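# Stand the lab bottle upside down on the mat

## Task

Place the lab bottle on the mat so that it stands cap-down, resting entirely within the mat's area, with no other object on the mat and nothing tipped over anywhere; the reference image is called manual.

## Robot and tools

Robot: two 6-joint arms with parallel two-finger grippers, named left_arm and right_arm. In the scene frame the origin is at table-top height, midway between the nominal arm bases; +x points out over the table, +y toward left_arm, +z up. Measured bases: left_arm at (+0.002, +0.302, +0.005) m, right_arm at (0, -0.238, +0.047) m, both yawed about -0.01 rad. Arm names do not match left/right in the pictures. Each gripper's fingers extend along its own +z and separate along its own y. The reported end_effector_position is the point between the pads, roughly 1 cm short of the fingertips.

Results: each gripper's end_effector_position (m) and end_effector_quat_wxyz are in the scene frame and may be off by a few centimetres, more at long reach. Hand target is the last commanded pose after clipping; all new offsets count from it. Grippers often stop a little short of it because of friction and weight, even without contact; a following command (even all zeros) asks for it again, and if still short, send the missing distance. grip_measured is the measured finger opening on the -1..+1 scale (may read about 2.5 mm wide when empty). Tool commands lists the present commands. Joint torques follow Joint positions order without the gripper; positive means toward a larger joint reading; numbers 3 and 4 wrap at ±28 N m. Joint velocities may print within noise or be omitted. Motor temperatures are shown only when they change by 5 °C or more; a MOTOR HOT line appears near 85 °C, and at 100 °C that arm goes limp (OVER-TEMPERATURE FAULT) for 30 to 60 s or longer. Holding loads, stretching out, or pushing at unreachable poses heats motors.

execute_actions(actions, cameras): actions is a list of actions; each action is a list of up to 15 rows, one per 1/30 s step, with the last row repeated to fill 15 steps. Every row holds 14 numbers in [-1, 1]: for left_arm dx, dy, dz, rx, ry, rz, opening, then the same seven for right_arm, always both arms. dx..dz and rx..rz are offsets (not poses) from that arm's Hand target at the start of the action, along the Hand target's own axes; every row counts from that same start, and each new action starts afresh, so repeating an offset keeps moving. Scale: 1.0 = 0.6 m for translations and 180 degrees for rotations; rx, ry, rz form one rotation vector. Opening is absolute: +1 fully open (0.094 m), -1 closed. Sending six zeros re-requests the current Hand target. Per step, commanded orientation is clipped to within 40 degrees of the measured one. Images are returned only for an empty actions list or when cameras names them.

move(target, speed, blend, opening_speed, grip_force, blocking, cameras): drives both grippers in straight lines. target is one 14-number row as above, or a list of up to 15 such rows; every row is an offset from the Hand targets at the move's start, not from the previous row. speed is m/s, 0.002 to 4.3 (default 0.25), rotation limited to twice that in rad/s; one value or one per target. blend (m) rounds corners in a list; 0 stops at each. opening_speed is the rate of opening change per second on the -1..+1 scale, at least 0.2. grip_force is newtons per pad, 10 to 50, one value or one per arm, persisting until changed; lower forces close slowly. blocking=false returns after about 0.5 s while motion continues. A move lasts at least 0.5 s and at most 10 s. The move: line reports the ending (done, off_target, moving, held, fault) and limits (paced = pose clipped, held = steps withheld). done means within 10 mm and 2 degrees; neither done nor off_target proves contact or its absence.

wait(seconds 0 to 10, cameras): lets time pass holding commands; a running move continues. stop(cameras): brakes the running move. zoom_image(camera, region [x0, y0, x1, y1] pixels, max 504 x 504): enlarges part of the latest image of cam_high, cam_low, cam_left_wrist or cam_right_wrist (all 672x504). show_instructions: shows the reference images. read_manual(section="licences"): licence texts only. finished_scene(scene): ends the scene irreversibly; the goal must hold without the robot.

Cameras: cam_high and cam_low are fixed; the wrist cameras are fisheye and may lag during motion. Calibrations are given but can be slightly off.

Gripping: the fingers track your commanded opening down to the force limit, so no stop shows at contact. Squeeze rises about 1 N per 0.001 below first touch and jumps to the limit around 20 N. Close slowly on fragile parts; release by commanding well above grip_measured.

Cautions: paths do not avoid obstacles or the other arm. Faster motion means more lag, overshoot and harder impacts; aiming far past a contact presses harder. A blocked arm keeps pushing until commanded back past its gripper. Avoid paths close to an arm's own base (can change shoulder posture); route around it. Never let grippers, wrist cameras or fingers touch the other arm; the clearance check does not prevent that and it can fail the task. Do not drop things, release moving parts, slam, or hit fixed or heavy objects hard; anything off the table fails the task. A loose object may occasionally be nudged by outside pushes. Any arm stop costs.

Each tool is called after "Request:" as name(argument=value, ...) on one line, values as JSON.

Reference images:

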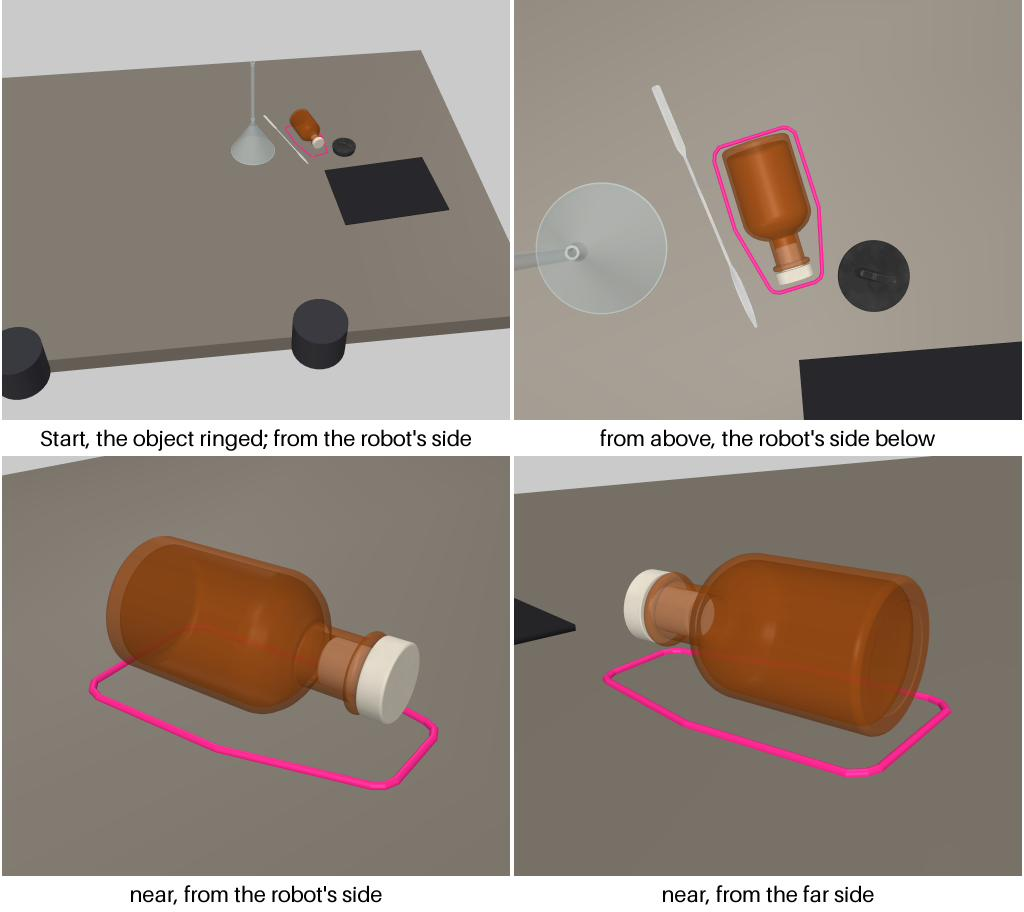

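## Session

Request:
execute_actions(actions=[])

Scene clock: 0.00 s.
left_arm: end_effector_position=(+0.8035, +0.2677, +0.2297) grip_measured=+1.000 end_effector_quat_wxyz=(+0.607, +0.199, +0.765, -0.089) | right_arm: end_effector_position=(+0.3255, +0.1074, +0.1498) grip_measured=+1.000 end_effector_quat_wxyz=(-0.093, +0.662, -0.642, -0.376)
Joint positions: left_arm=[0.069 1.969 1.522 0.169 0.435 0.228 0.094] | right_arm=[0.569 1.689 1.139 -1.029 -0.795 -1.053 0.094]
Joint velocities: within noise
Joint torques (N m): no reading
Motor temperatures (°C): left_arm=[25 29 26 25 24 27 24] | right_arm=[23 27 27 25 31 21 23]
Heat: left arm: hottest shoulder 29 °C; right arm: hottest wrist yaw 31 °C.
Hand target: left_arm +0.8094, +0.2680, +0.2334; +0.611, +0.200, +0.761, -0.088 | right_arm +0.3333, +0.1122, +0.1600; -0.106, +0.666, -0.638, -0.373
Tool commands: left_gripper/opening=+1.0 right_gripper/opening=+1.0

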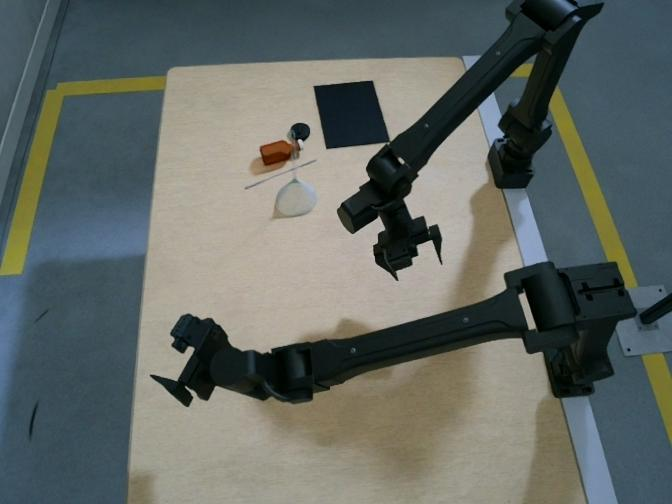

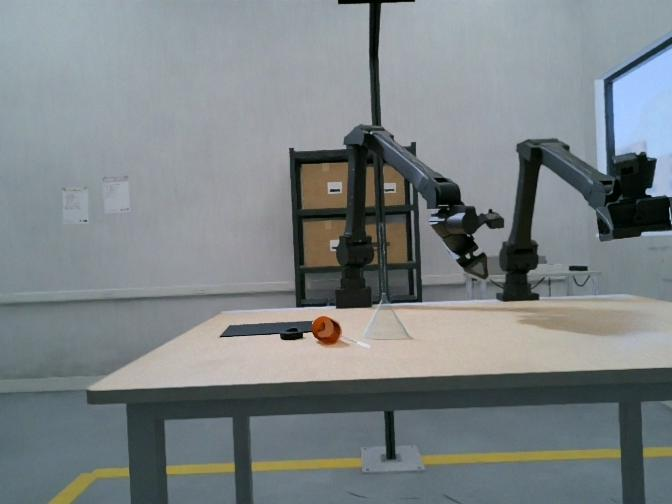

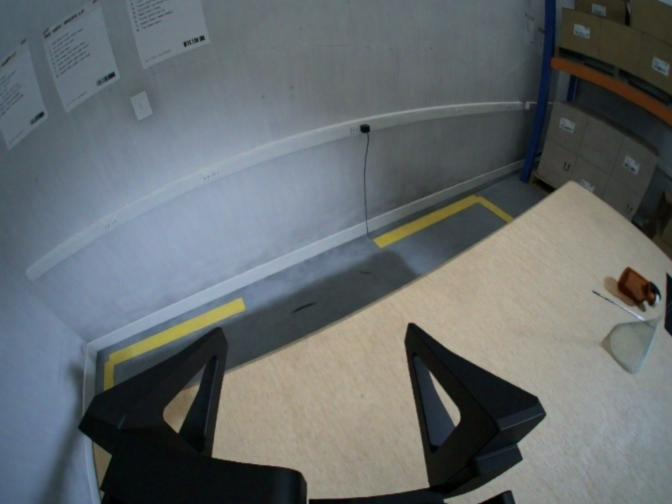

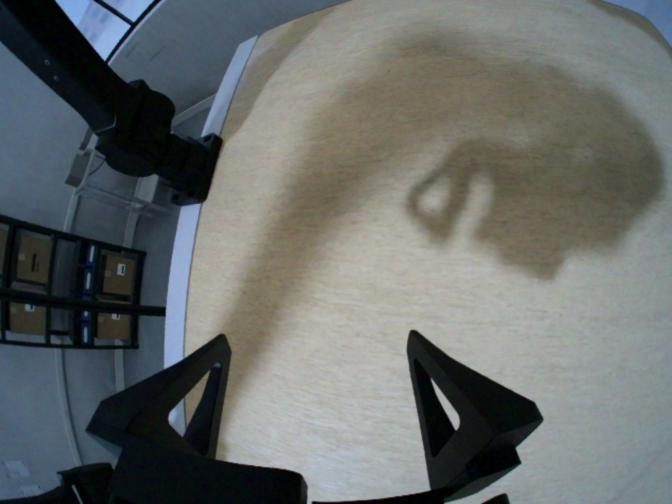

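Request:
zoom_image(camera="cam_high", region=[230, 70, 400, 230])

Request:
zoom_image(camera="cam_low", region=[200, 280, 430, 380])

Scaled by 2.965 from the camera's 672x504 image, which has a finer 960x720 frame.

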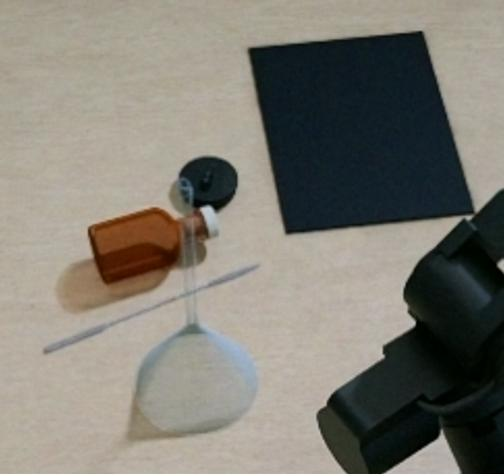

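Scaled by 2.191 from the camera's 672x504 image, which has a finer 960x720 frame.

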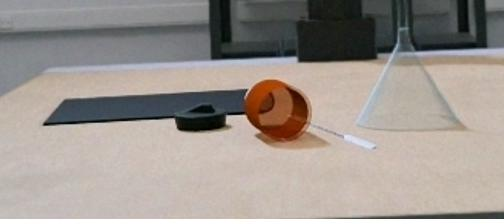

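Request:
move(target=[[0,0,0,0,0,0,1,0.1852,0.1092,-0.4495,0.1953,0.1813,0.4251,1],[0,0,0,0,0,0,1,0.5595,-0.3447,-0.6705,0.1953,0.1813,0.4251,1]], speed=0.5, blend=[0.05,0], cameras=["all"])

Scene clock: 5.27 s.
left_arm: end_effector_position=(+0.8035, +0.2677, +0.2297) grip_measured=+1.000 end_effector_quat_wxyz=(+0.607, +0.199, +0.765, -0.089) | right_arm: end_effector_position=(+0.6247, -0.3619, +0.1325) grip_measured=+1.000 end_effector_quat_wxyz=(-0.136, -0.144, +0.980, -0.018)
Joint positions: left_arm=[0.069 1.969 1.522 0.169 0.435 0.228 0.094] | right_arm=[-0.146 2.275 2.143 -1.689 0.117 -0.441 0.094]
Joint torques (N m): left_arm=[1.96 -19.14 11.69 1.99 0.12 -0.06] | right_arm=[0.5 -24 11.23 -0.7 0.03 -0.19]
Heat: left arm: hottest shoulder 31 °C; right arm: hottest wrist yaw 31 °C.
Hand target: left_arm +0.8094, +0.2680, +0.2334; +0.611, +0.200, +0.761, -0.088 | right_arm +0.6398, -0.3603, +0.1605; -0.129, -0.153, +0.980, -0.020
Off the commanded pose: left_arm 0.007 m, 1 deg | right_arm 0.032 m, 1 deg.
joint sent to its limit (right arm) — joint 4 (wrist pitch), lower limit. The joint targets still meet the commanded pose.
move: off_target (right_arm)
camera_calibration:
cam_right_wrist: T_world_to_cam=[[0.254585, -0.966793, 0.0223147, -0.519461], [-0.715024, -0.172651, 0.677446, 0.344717], [-0.651097, -0.188423, -0.735234, 0.557293], [0, 0, 0, 1]] pos_world=[0.74158, -0.337688, 0.187806]

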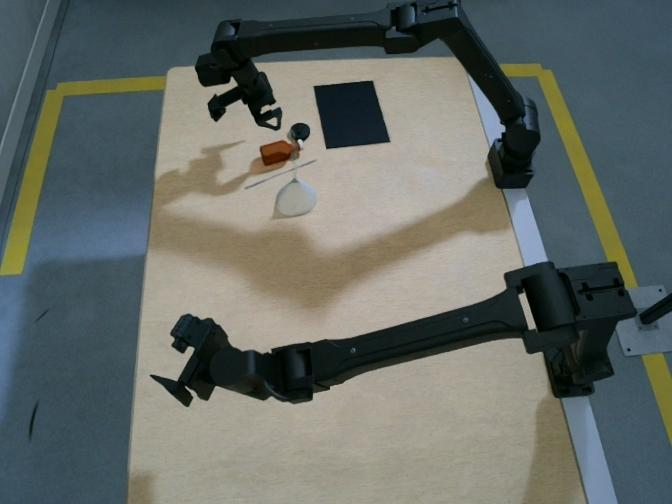

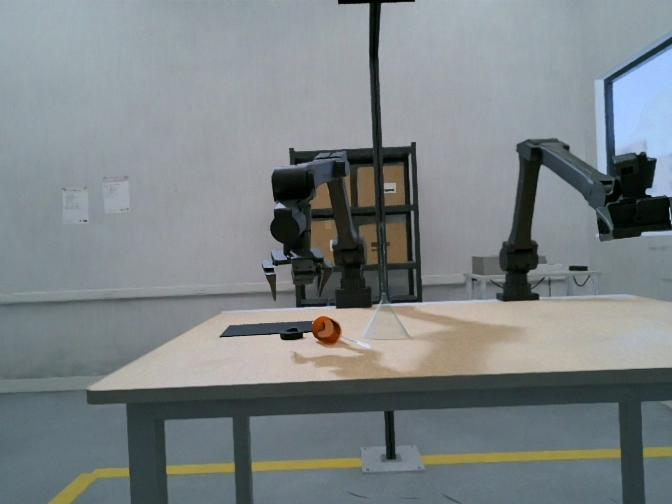

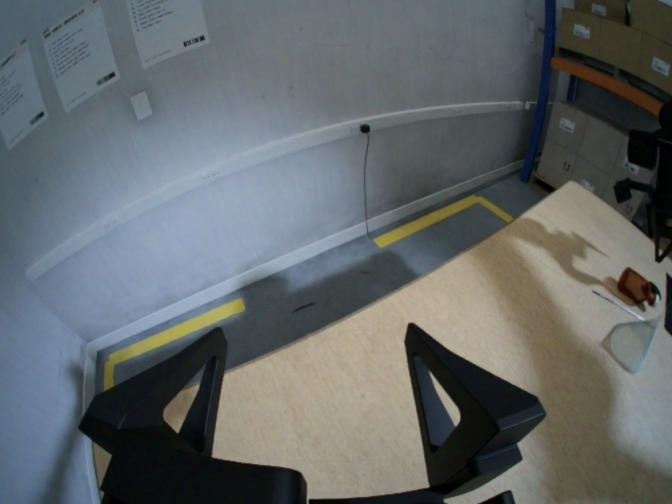

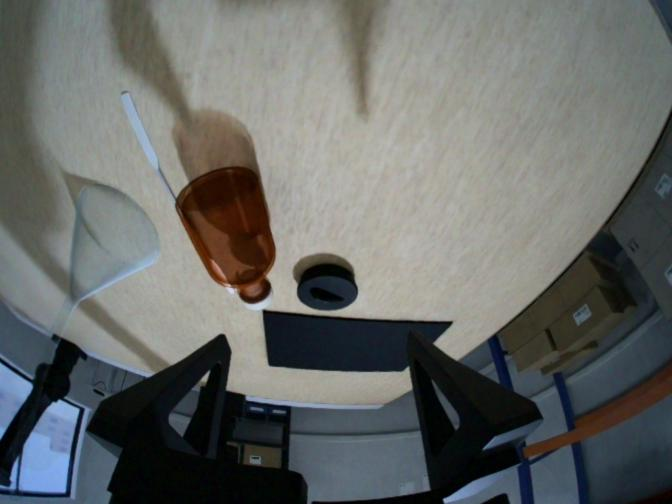

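Request:
zoom_image(camera="cam_high", region=[180, 40, 320, 180])

Request:
zoom_image(camera="cam_low", region=[210, 230, 430, 380])

Request:
zoom_image(camera="cam_right_wrist", region=[50, 70, 500, 400])

Scaled by 3.600 from the camera's 672x504 image, which has a finer 960x720 frame.

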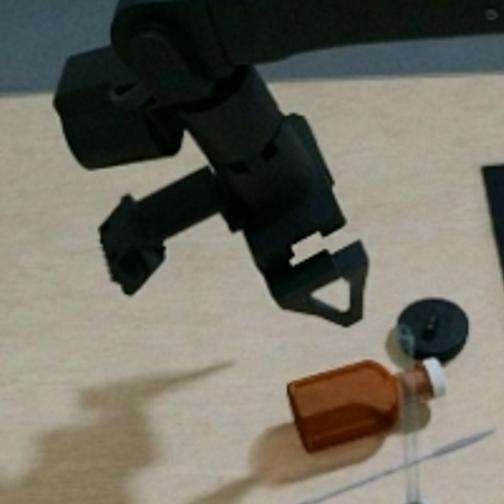

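Scaled by 2.291 from the camera's 672x504 image, which has a finer 960x720 frame.

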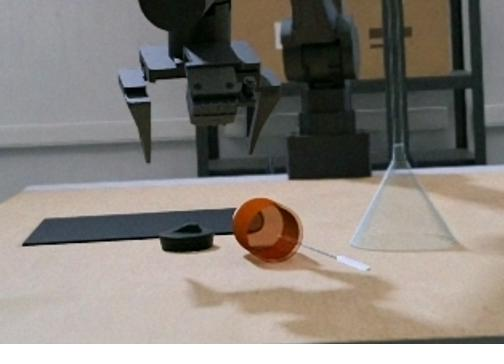

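Scaled by 1.120 from the camera's 672x504 image, which has a finer 960x720 frame.

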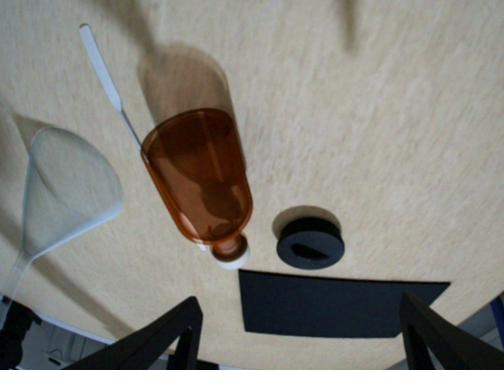

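Request:
move(target=[0,0,0,0,0,0,1,-0.0234,0.0882,0.0325,0,0,0,1], speed=0.2, cameras=["all"])

Request:
zoom_image(camera="cam_right_wrist", region=[120, 100, 520, 400])

Request:
zoom_image(camera="cam_high", region=[180, 40, 320, 180])

Request:
zoom_image(camera="cam_low", region=[210, 230, 430, 380])

Scene clock: 8.37 s.
left_arm: end_effector_position=(+0.8035, +0.2677, +0.2297) grip_measured=+1.000 end_effector_quat_wxyz=(+0.607, +0.199, +0.765, -0.089) | right_arm: end_effector_position=(+0.6333, -0.3042, +0.1322) grip_measured=+1.000 end_effector_quat_wxyz=(-0.133, -0.163, +0.977, -0.019)
Joint positions: left_arm=[0.069 1.969 1.522 0.169 0.435 0.228 0.094] | right_arm=[-0.059 2.275 2.143 -1.689 0.1 -0.395 0.094]
Joint torques (N m): left_arm=[2.02 -19.14 11.73 2 0.12 -0.05] | right_arm=[-0.5 -23.77 6.71 -0.28 -0.02 0.13]
Heat: left arm: hottest shoulder 31 °C; right arm: hottest wrist yaw 31 °C.
Hand target: left_arm +0.8094, +0.2680, +0.2334; +0.611, +0.200, +0.761, -0.088 | right_arm +0.6318, -0.3075, +0.1380; -0.129, -0.153, +0.980, -0.020
Off the commanded pose: left_arm 0.007 m, 1 deg | right_arm 0.007 m, 1 deg.
move: done
camera_calibration:
cam_right_wrist: T_world_to_cam=[[0.291454, -0.956398, 0.0189227, -0.485619], [-0.711613, -0.203554, 0.672437, 0.350177], [-0.639266, -0.20945, -0.739912, 0.560204], [0, 0, 0, 1]] pos_world=[0.748846, -0.27583, 0.188219]

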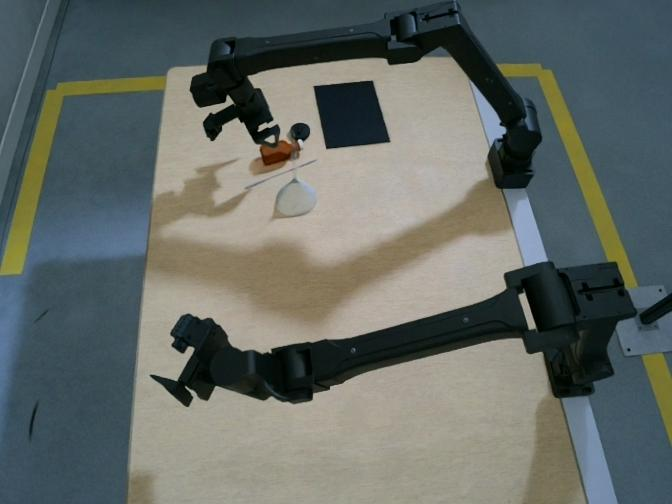

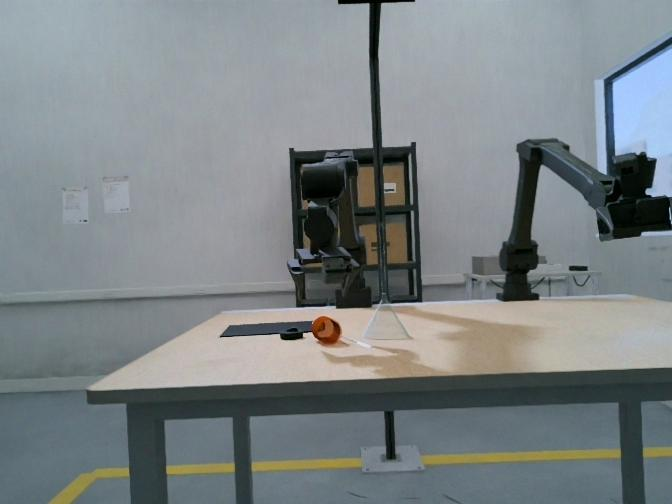

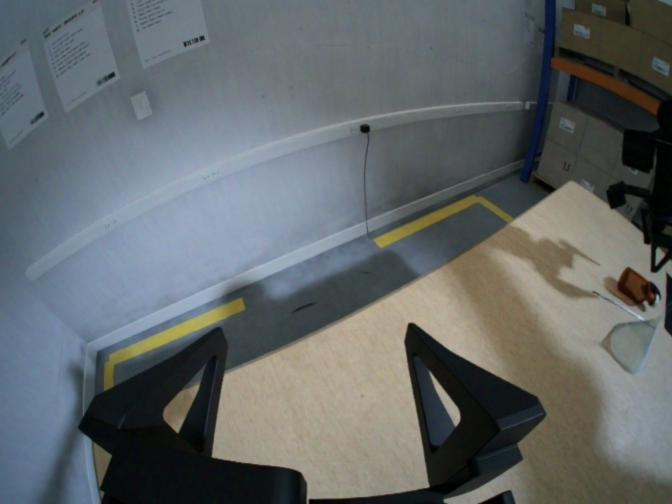

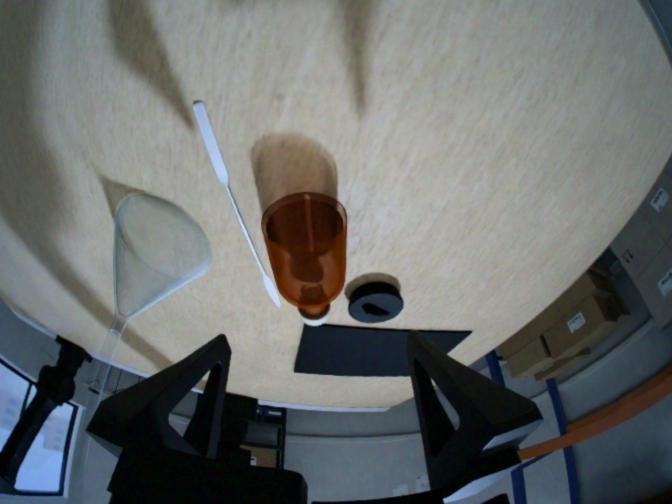

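Scaled by 1.260 from the camera's 672x504 image, which has a finer 960x720 frame.

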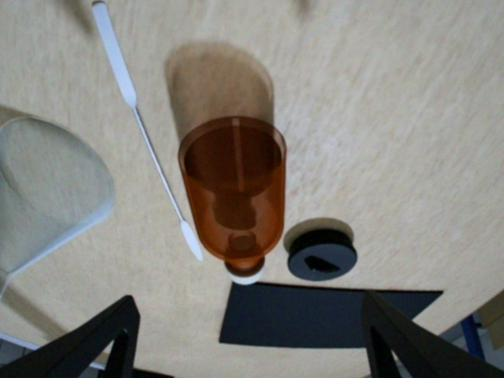

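Scaled by 3.600 from the camera's 672x504 image, which has a finer 960x720 frame.

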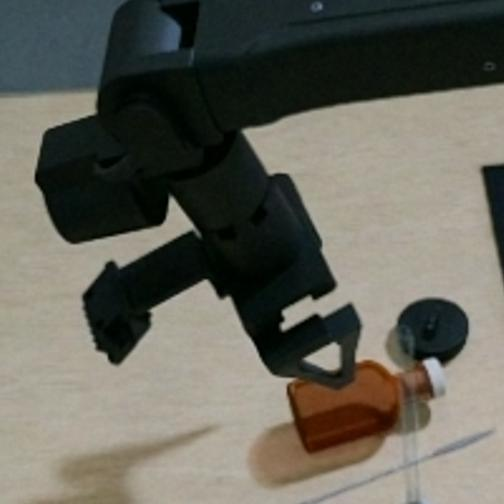

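Scaled by 2.291 from the camera's 672x504 image, which has a finer 960x720 frame.

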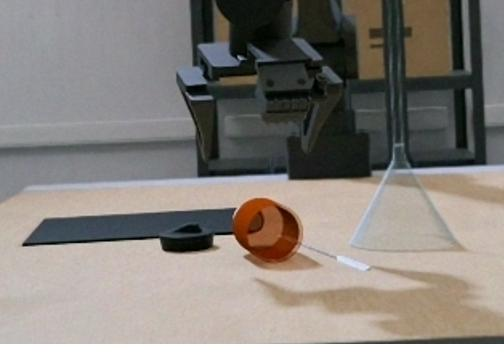

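Request:
move(target=[0,0,0,0,0,0,1,-0.0438,0.0097,0.066,0,0,0,1], speed=0.15, cameras=["cam_low","cam_right_wrist","cam_high"])

Request:
zoom_image(camera="cam_low", region=[210, 230, 430, 380])

Request:
zoom_image(camera="cam_right_wrist", region=[120, 100, 520, 400])

Scene clock: 10.37 s.
left_arm: end_effector_position=(+0.8035, +0.2677, +0.2297) grip_measured=+1.000 end_effector_quat_wxyz=(+0.607, +0.199, +0.765, -0.089) | right_arm: end_effector_position=(+0.6422, -0.3029, +0.0951) grip_measured=+1.000 end_effector_quat_wxyz=(-0.133, -0.157, +0.979, -0.019)
Joint positions: left_arm=[0.069 1.969 1.522 0.169 0.435 0.228 0.094] | right_arm=[-0.056 2.328 2.139 -1.634 0.097 -0.379 0.094]
Joint torques (N m): left_arm=[2.02 -19.08 11.71 1.99 0.11 -0.06] | right_arm=[0.85 -23.41 6.97 0.08 -0.07 0.14]
Heat: left arm: hottest shoulder 32 °C; right arm: hottest wrist yaw 30 °C.
Hand target: left_arm +0.8094, +0.2680, +0.2334; +0.611, +0.200, +0.761, -0.088 | right_arm +0.6445, -0.2973, +0.0929; -0.129, -0.153, +0.980, -0.020
Off the commanded pose: left_arm 0.007 m, 1 deg | right_arm 0.006 m, 1 deg.
move: done
camera_calibration:
cam_right_wrist: T_world_to_cam=[[0.278579, -0.9602, 0.020221, -0.479298], [-0.714482, -0.193128, 0.67247, 0.386683], [-0.641801, -0.201784, -0.739848, 0.542624], [0, 0, 0, 1]] pos_world=[0.758057, -0.27605, 0.151118]
Images, in order (width x height): cam_high 672x504, cam_low 672x504, cam_right_wrist 672x504.

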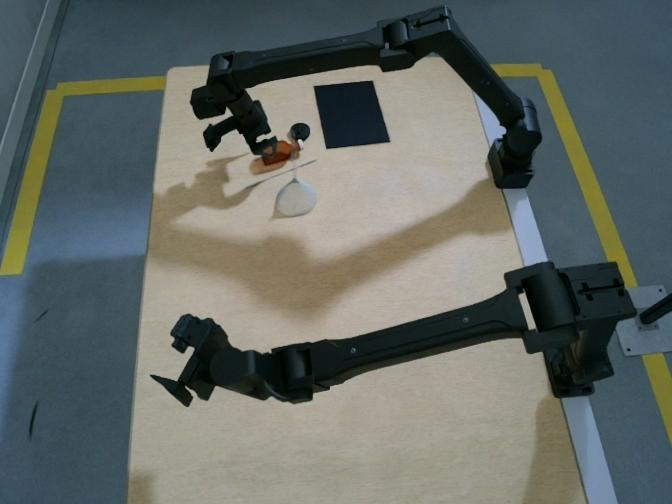

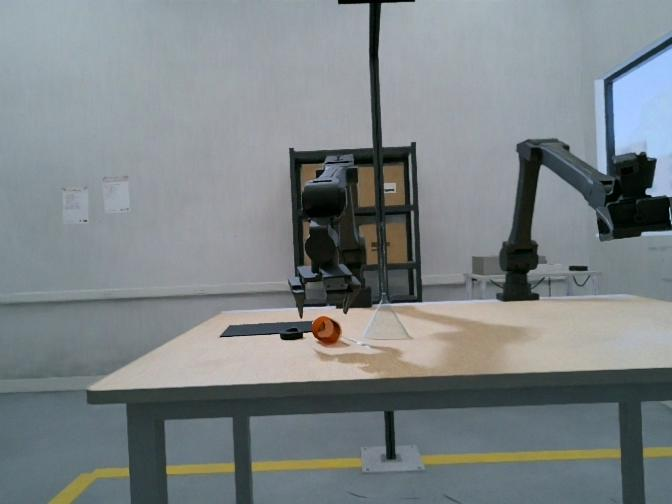

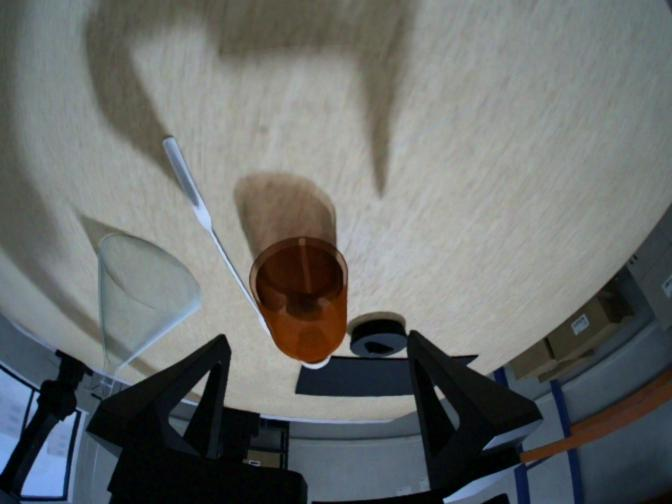

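Scaled by 2.291 from the camera's 672x504 image, which has a finer 960x720 frame.

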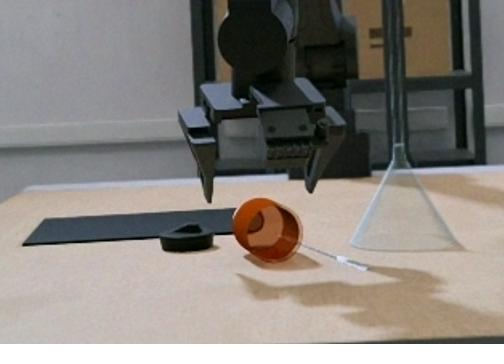

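Scaled by 1.260 from the camera's 672x504 image, which has a finer 960x720 frame.

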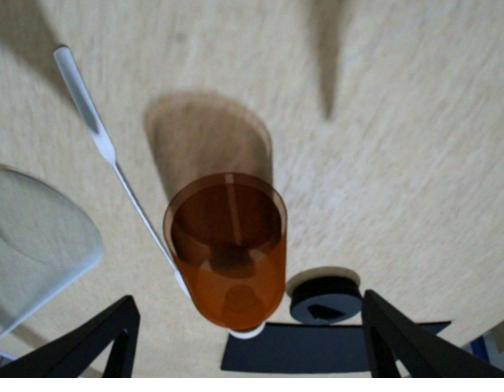

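Request:
move(target=[0,0,0,0,0,0,1,0.0043,0.0147,0.0702,0,0,0,1], speed=0.12, cameras=["cam_low","cam_right_wrist","cam_high"])

Request:
zoom_image(camera="cam_low", region=[210, 230, 430, 380])

Request:
zoom_image(camera="cam_high", region=[200, 60, 340, 200])

Scene clock: 11.80 s.
left_arm: end_effector_position=(+0.8035, +0.2677, +0.2297) grip_measured=+1.000 end_effector_quat_wxyz=(+0.607, +0.199, +0.765, -0.089) | right_arm: end_effector_position=(+0.6245, -0.2980, +0.0446) grip_measured=+1.000 end_effector_quat_wxyz=(-0.141, -0.157, +0.977, -0.017)
Joint positions: left_arm=[0.069 1.969 1.522 0.169 0.435 0.228 0.094] | right_arm=[-0.051 2.328 1.999 -1.512 0.095 -0.374 0.094]
Joint torques (N m): left_arm=[2.02 -19.14 11.71 2.02 0.11 -0.06] | right_arm=[0.85 -23.82 6.6 0.08 -0.07 0.14]
Heat: left arm: hottest shoulder 32 °C; right arm: hottest wrist yaw 30 °C.
Hand target: left_arm +0.8094, +0.2680, +0.2334; +0.611, +0.200, +0.761, -0.088 | right_arm +0.6291, -0.2928, +0.0529; -0.129, -0.153, +0.980, -0.020
Off the commanded pose: left_arm 0.007 m, 1 deg | right_arm 0.011 m, 2 deg.
move: off_target (right_arm)
camera_calibration:
cam_right_wrist: T_world_to_cam=[[0.279081, -0.96017, 0.0136626, -0.468598], [-0.702097, -0.194322, 0.685054, 0.400278], [-0.655114, -0.200778, -0.728364, 0.503046], [0, 0, 0, 1]] pos_world=[0.741363, -0.271151, 0.0985913]
Images, in order (width x height): cam_high 672x504, cam_low 672x504, cam_right_wrist 672x504.

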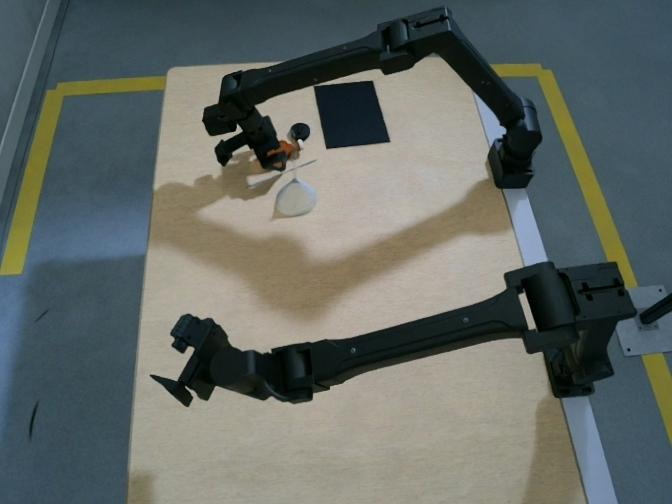

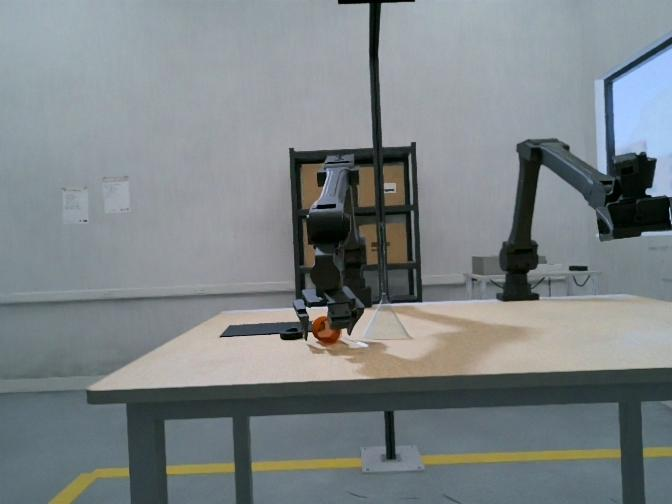

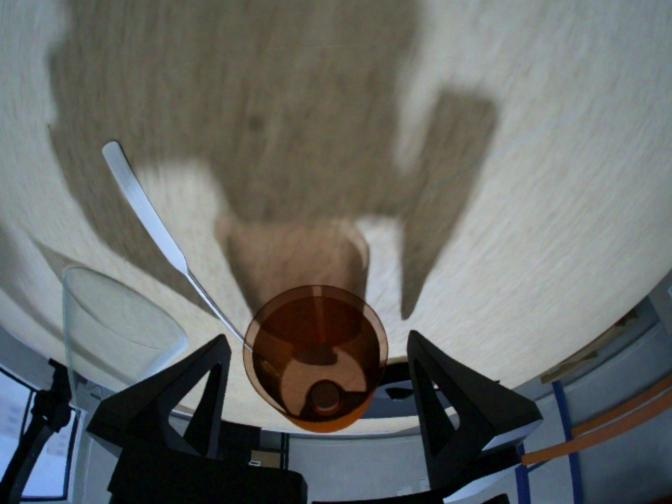

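Scaled by 2.291 from the camera's 672x504 image, which has a finer 960x720 frame.

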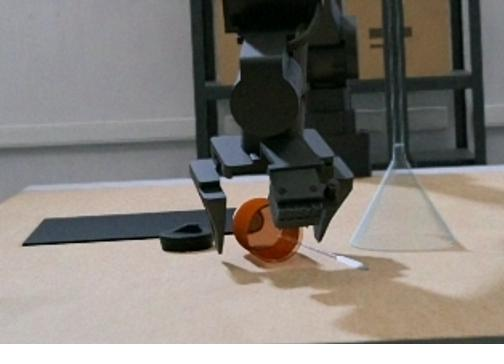

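Scaled by 3.600 from the camera's 672x504 image, which has a finer 960x720 frame.

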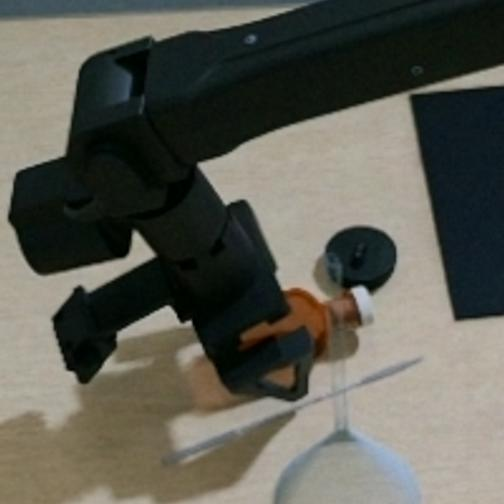

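Request:
move(target=[0,0,0,0,0,0,1,-0.019,0,-0.0258,0,0,0,1], speed=0.1, cameras=["cam_low","cam_high"])

Request:
zoom_image(camera="cam_low", region=[210, 230, 430, 380])

Request:
zoom_image(camera="cam_high", region=[200, 60, 340, 200])

Scene clock: 13.00 s.
left_arm: end_effector_position=(+0.8035, +0.2677, +0.2297) grip_measured=+1.000 end_effector_quat_wxyz=(+0.607, +0.199, +0.765, -0.089) | right_arm: end_effector_position=(+0.6297, -0.2929, +0.0571) grip_measured=+1.000 end_effector_quat_wxyz=(-0.141, -0.157, +0.977, -0.017)
Joint positions: left_arm=[0.069 1.969 1.522 0.169 0.435 0.228 0.094] | right_arm=[-0.043 2.329 2.037 -1.547 0.093 -0.367 0.094]
Joint torques (N m): left_arm=[1.96 -19.02 11.74 2 0.11 -0.06] | right_arm=[0.85 -22.01 10.62 -0.81 -0.06 0.14]
Heat: left arm: hottest shoulder 32 °C; right arm: hottest wrist yaw 30 °C.
Hand target: left_arm +0.8094, +0.2680, +0.2334; +0.611, +0.200, +0.761, -0.088 | right_arm +0.6435, -0.2882, +0.0649; -0.129, -0.153, +0.980, -0.020
Off the commanded pose: left_arm 0.007 m, 1 deg | right_arm 0.016 m, 2 deg.
move: off_target (right_arm)
Images, in order (width x height): cam_high 672x504, cam_low 672x504.

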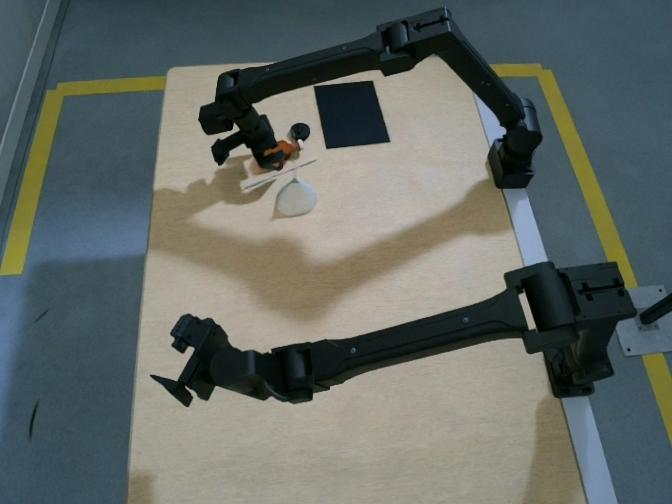

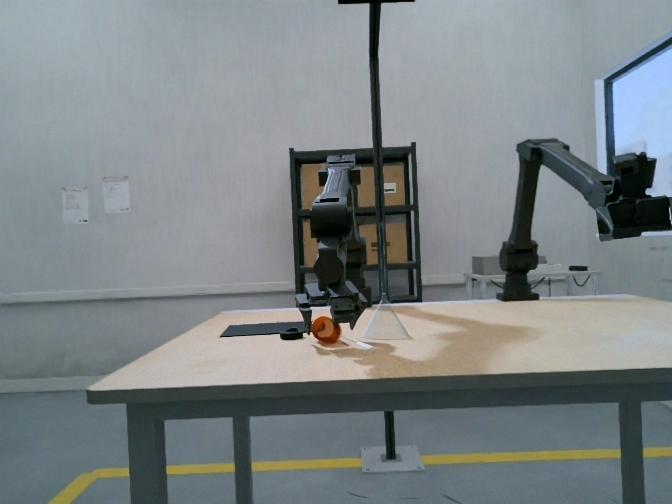

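Scaled by 2.291 from the camera's 672x504 image, which has a finer 960x720 frame.

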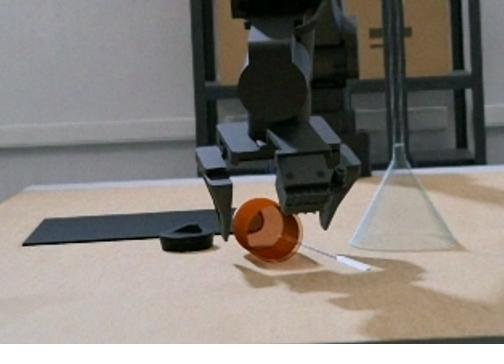

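Scaled by 3.600 from the camera's 672x504 image, which has a finer 960x720 frame.

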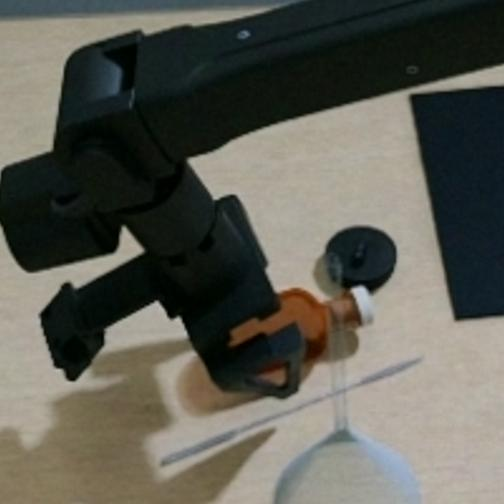

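Request:
move(target=[0,0,0,0,0,0,1,0,0,0,0,0,0,-0.2], grip_force=30, opening_speed=0.8, cameras=["cam_low","cam_high"])

Request:
zoom_image(camera="cam_high", region=[200, 60, 340, 200])

Scene clock: 15.67 s.
left_arm: end_effector_position=(+0.8035, +0.2677, +0.2297) grip_measured=+1.000 end_effector_quat_wxyz=(+0.607, +0.199, +0.765, -0.089) | right_arm: end_effector_position=(+0.6296, -0.2929, +0.0572) grip_measured=+0.119 end_effector_quat_wxyz=(-0.141, -0.157, +0.977, -0.017)
Joint positions: left_arm=[0.069 1.969 1.522 0.169 0.435 0.228 0.094] | right_arm=[-0.043 2.329 2.037 -1.548 0.093 -0.367 0.053]
Joint torques (N m): left_arm=[2.08 -19.08 11.73 2.02 0.11 -0.06] | right_arm=[0.79 -22.01 10.59 -0.77 -0.06 0.13]
Heat: left arm: hottest shoulder 32 °C; right arm: hottest wrist yaw 30 °C.
Hand target: left_arm +0.8094, +0.2680, +0.2334; +0.611, +0.200, +0.761, -0.088 | right_arm +0.6434, -0.2882, +0.0649; -0.129, -0.153, +0.980, -0.020
Off the commanded pose: left_arm 0.007 m, 1 deg | right_arm 0.017 m, 2 deg.
grip_force (N): 30, 30
move: off_target (right_arm)
Images, in order (width x height): cam_high 672x504, cam_low 672x504.

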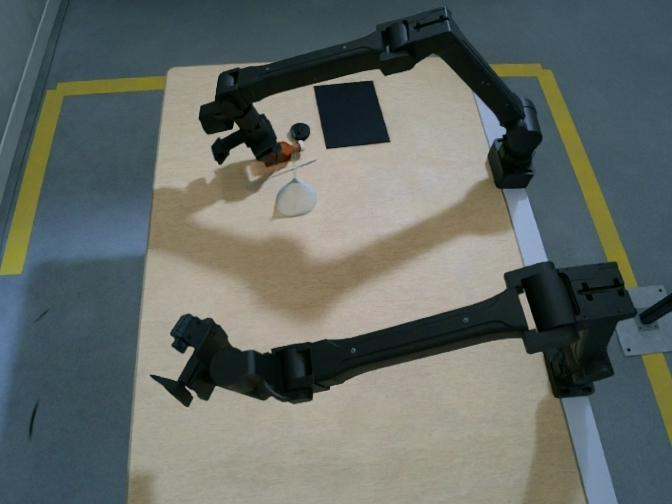

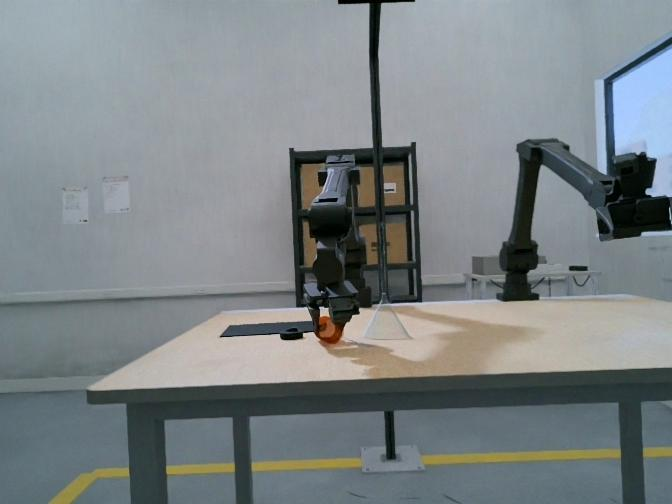

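Scaled by 3.600 from the camera's 672x504 image, which has a finer 960x720 frame.

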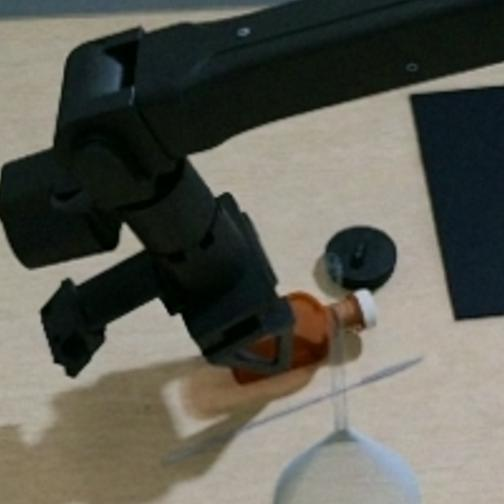

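Request:
move(target=[[0,0,0,0,0,0,1,0.0697,-0.0068,-0.0935,0,0,0,-0.2],[0,0,0,0,0,0,1,0.2152,-0.024,-0.2097,0,0,0,-0.2],[0,0,0,0,0,0,1,0.429,-0.143,-0.118,0.1284,-0.4759,0.2221,-0.2]], speed=[0.12,0.25,0.3], blend=[0.03,0.03,0], cameras=["cam_low","cam_high","cam_right_wrist"])

Request:
zoom_image(camera="cam_high", region=[240, 40, 440, 190])

Request:
zoom_image(camera="cam_low", region=[190, 230, 390, 380])

Scene clock: 20.80 s.
left_arm: end_effector_position=(+0.8035, +0.2677, +0.2297) grip_measured=+1.000 end_effector_quat_wxyz=(+0.607, +0.199, +0.765, -0.089) | right_arm: end_effector_position=(+0.4489, -0.4359, +0.1914) grip_measured=+0.118 end_effector_quat_wxyz=(+0.582, +0.158, +0.788, -0.126)
Joint positions: left_arm=[0.069 1.969 1.522 0.169 0.435 0.228 0.094] | right_arm=[-0.399 1.374 0.478 0.601 -0.006 -0.018 0.053]
Joint torques (N m): left_arm=[2.02 -19.25 11.73 1.99 0.12 -0.05] | right_arm=[-0.44 -9.41 5.96 2.92 0.04 0.14]
Heat: left arm: hottest shoulder 33 °C; right arm: hottest wrist yaw 30 °C.
Hand target: left_arm +0.8094, +0.2680, +0.2334; +0.611, +0.200, +0.761, -0.088 | right_arm +0.4502, -0.4401, +0.2000; +0.596, +0.165, +0.776, -0.127
Off the commanded pose: left_arm 0.007 m, 1 deg | right_arm 0.010 m, 2 deg.
grip_force (N): 30, 30
move: done
camera_calibration:
cam_right_wrist: T_world_to_cam=[[-0.418858, -0.907867, -0.0183301, -0.211826], [-0.622977, 0.301989, -0.721597, 0.599799], [0.66065, -0.290828, -0.69207, -0.169613], [0, 0, 0, 1]] pos_world=[0.39699, -0.422771, 0.311547]
Images, in order (width x height): cam_high 672x504, cam_low 672x504, cam_right_wrist 672x504.

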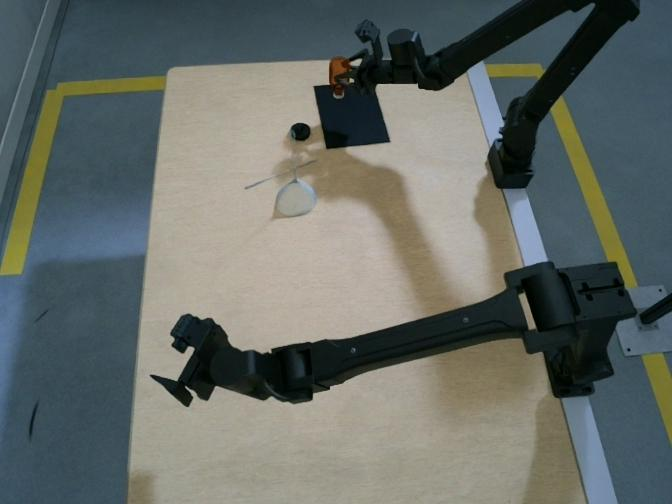

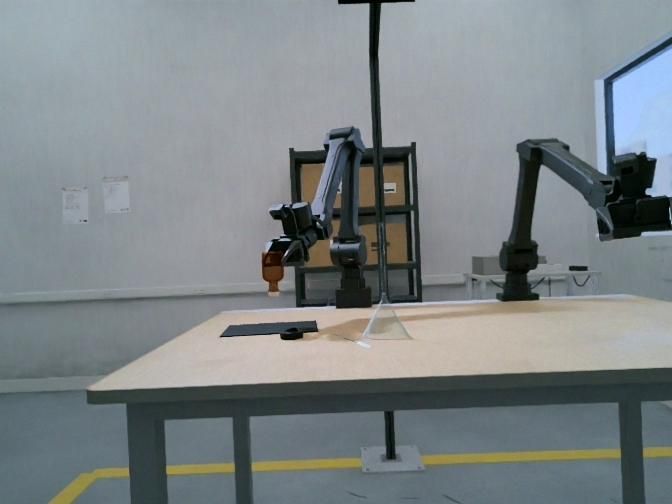

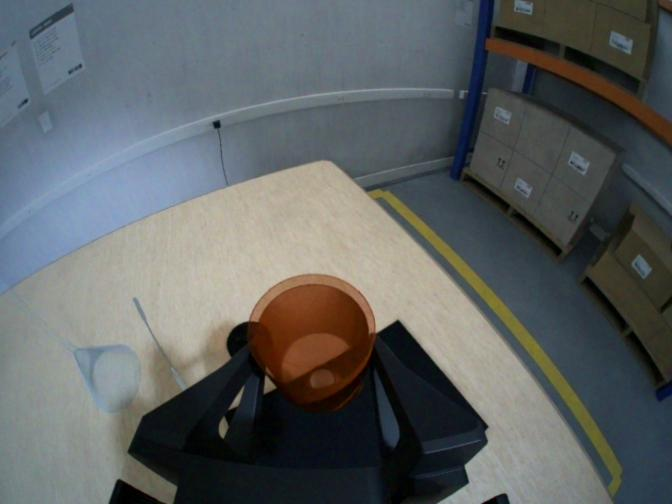

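Scaled by 2.520 from the camera's 672x504 image, which has a finer 960x720 frame.

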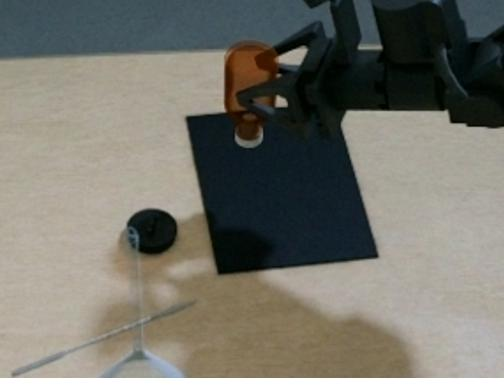

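Scaled by 2.520 from the camera's 672x504 image, which has a finer 960x720 frame.

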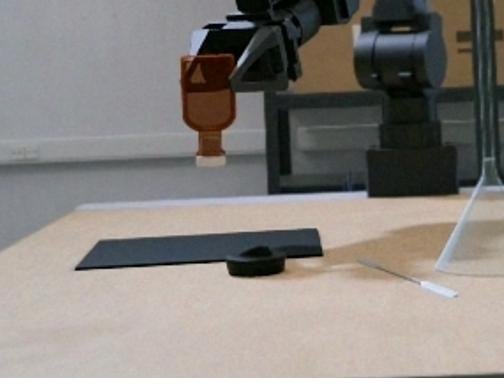

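Request:
move(target=[0,0,0,0,0,0,1,0.113,-0.0515,0.0293,0,0,0,-0.2], speed=0.15, cameras=["cam_low","cam_high"])

Request:
zoom_image(camera="cam_high", region=[280, 40, 420, 160])

Request:
zoom_image(camera="cam_low", region=[210, 250, 330, 350])

Scene clock: 23.37 s.
left_arm: end_effector_position=(+0.8035, +0.2677, +0.2297) grip_measured=+1.000 end_effector_quat_wxyz=(+0.607, +0.199, +0.765, -0.089) | right_arm: end_effector_position=(+0.4351, -0.4651, +0.1181) grip_measured=+0.118 end_effector_quat_wxyz=(+0.581, +0.171, +0.787, -0.119)
Joint positions: left_arm=[0.069 1.969 1.522 0.169 0.435 0.228 0.094] | right_arm=[-0.495 1.65 0.44 0.906 -0.092 -0.017 0.053]
Joint torques (N m): left_arm=[2.02 -19.14 11.71 2 0.11 -0.06] | right_arm=[-0.32 -11.34 3.81 2.92 -0.12 -0.12]
Motor temperatures (°C): left_arm=[25 33 31 26 24 27 24] | right_arm=[23 29 30 25 30 21 23]
Heat: left arm: hottest shoulder 33 °C; right arm: hottest elbow 30 °C.
Hand target: left_arm +0.8094, +0.2680, +0.2334; +0.611, +0.200, +0.761, -0.088 | right_arm +0.4371, -0.4680, +0.1299; +0.596, +0.165, +0.776, -0.127
Off the commanded pose: left_arm 0.007 m, 1 deg | right_arm 0.013 m, 2 deg.
grip_force (N): 30, 30
move: off_target (right_arm)
Images, in order (width x height): cam_high 672x504, cam_low 672x504.

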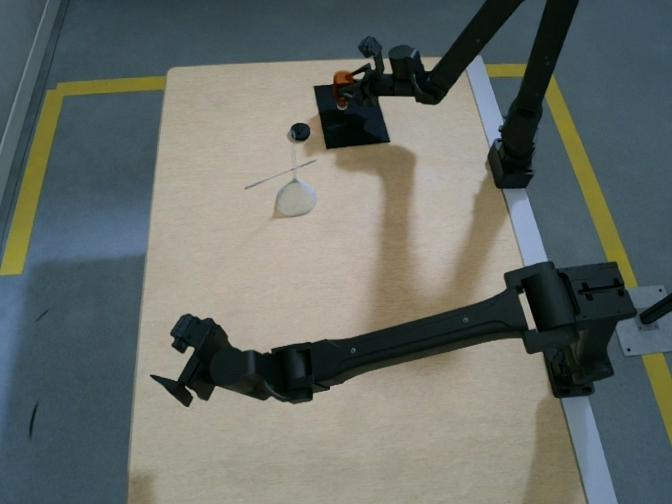

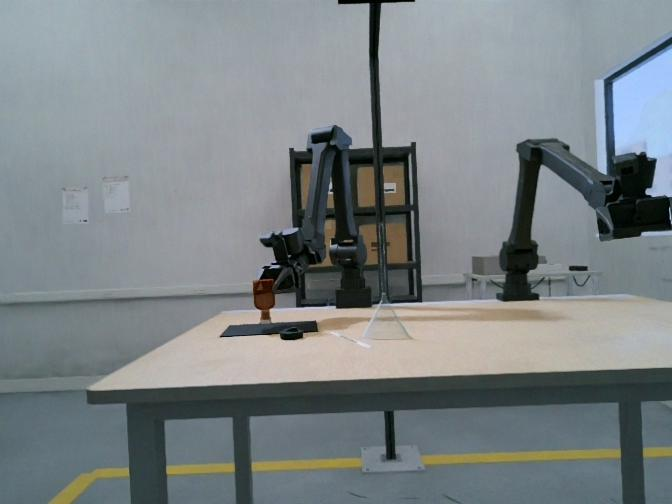

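Scaled by 3.600 from the camera's 672x504 image, which has a finer 960x720 frame.

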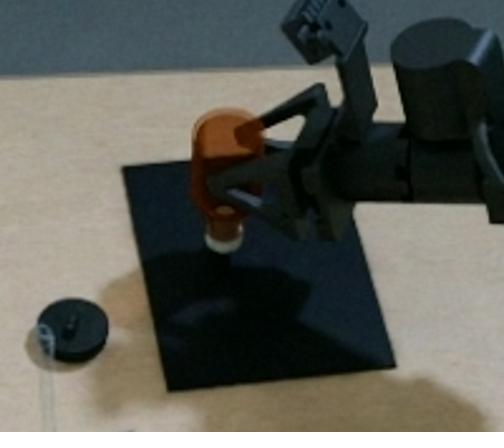

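Scaled by 4.200 from the camera's 672x504 image, which has a finer 960x720 frame.

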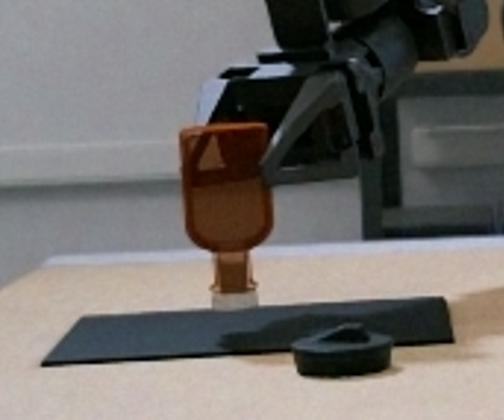

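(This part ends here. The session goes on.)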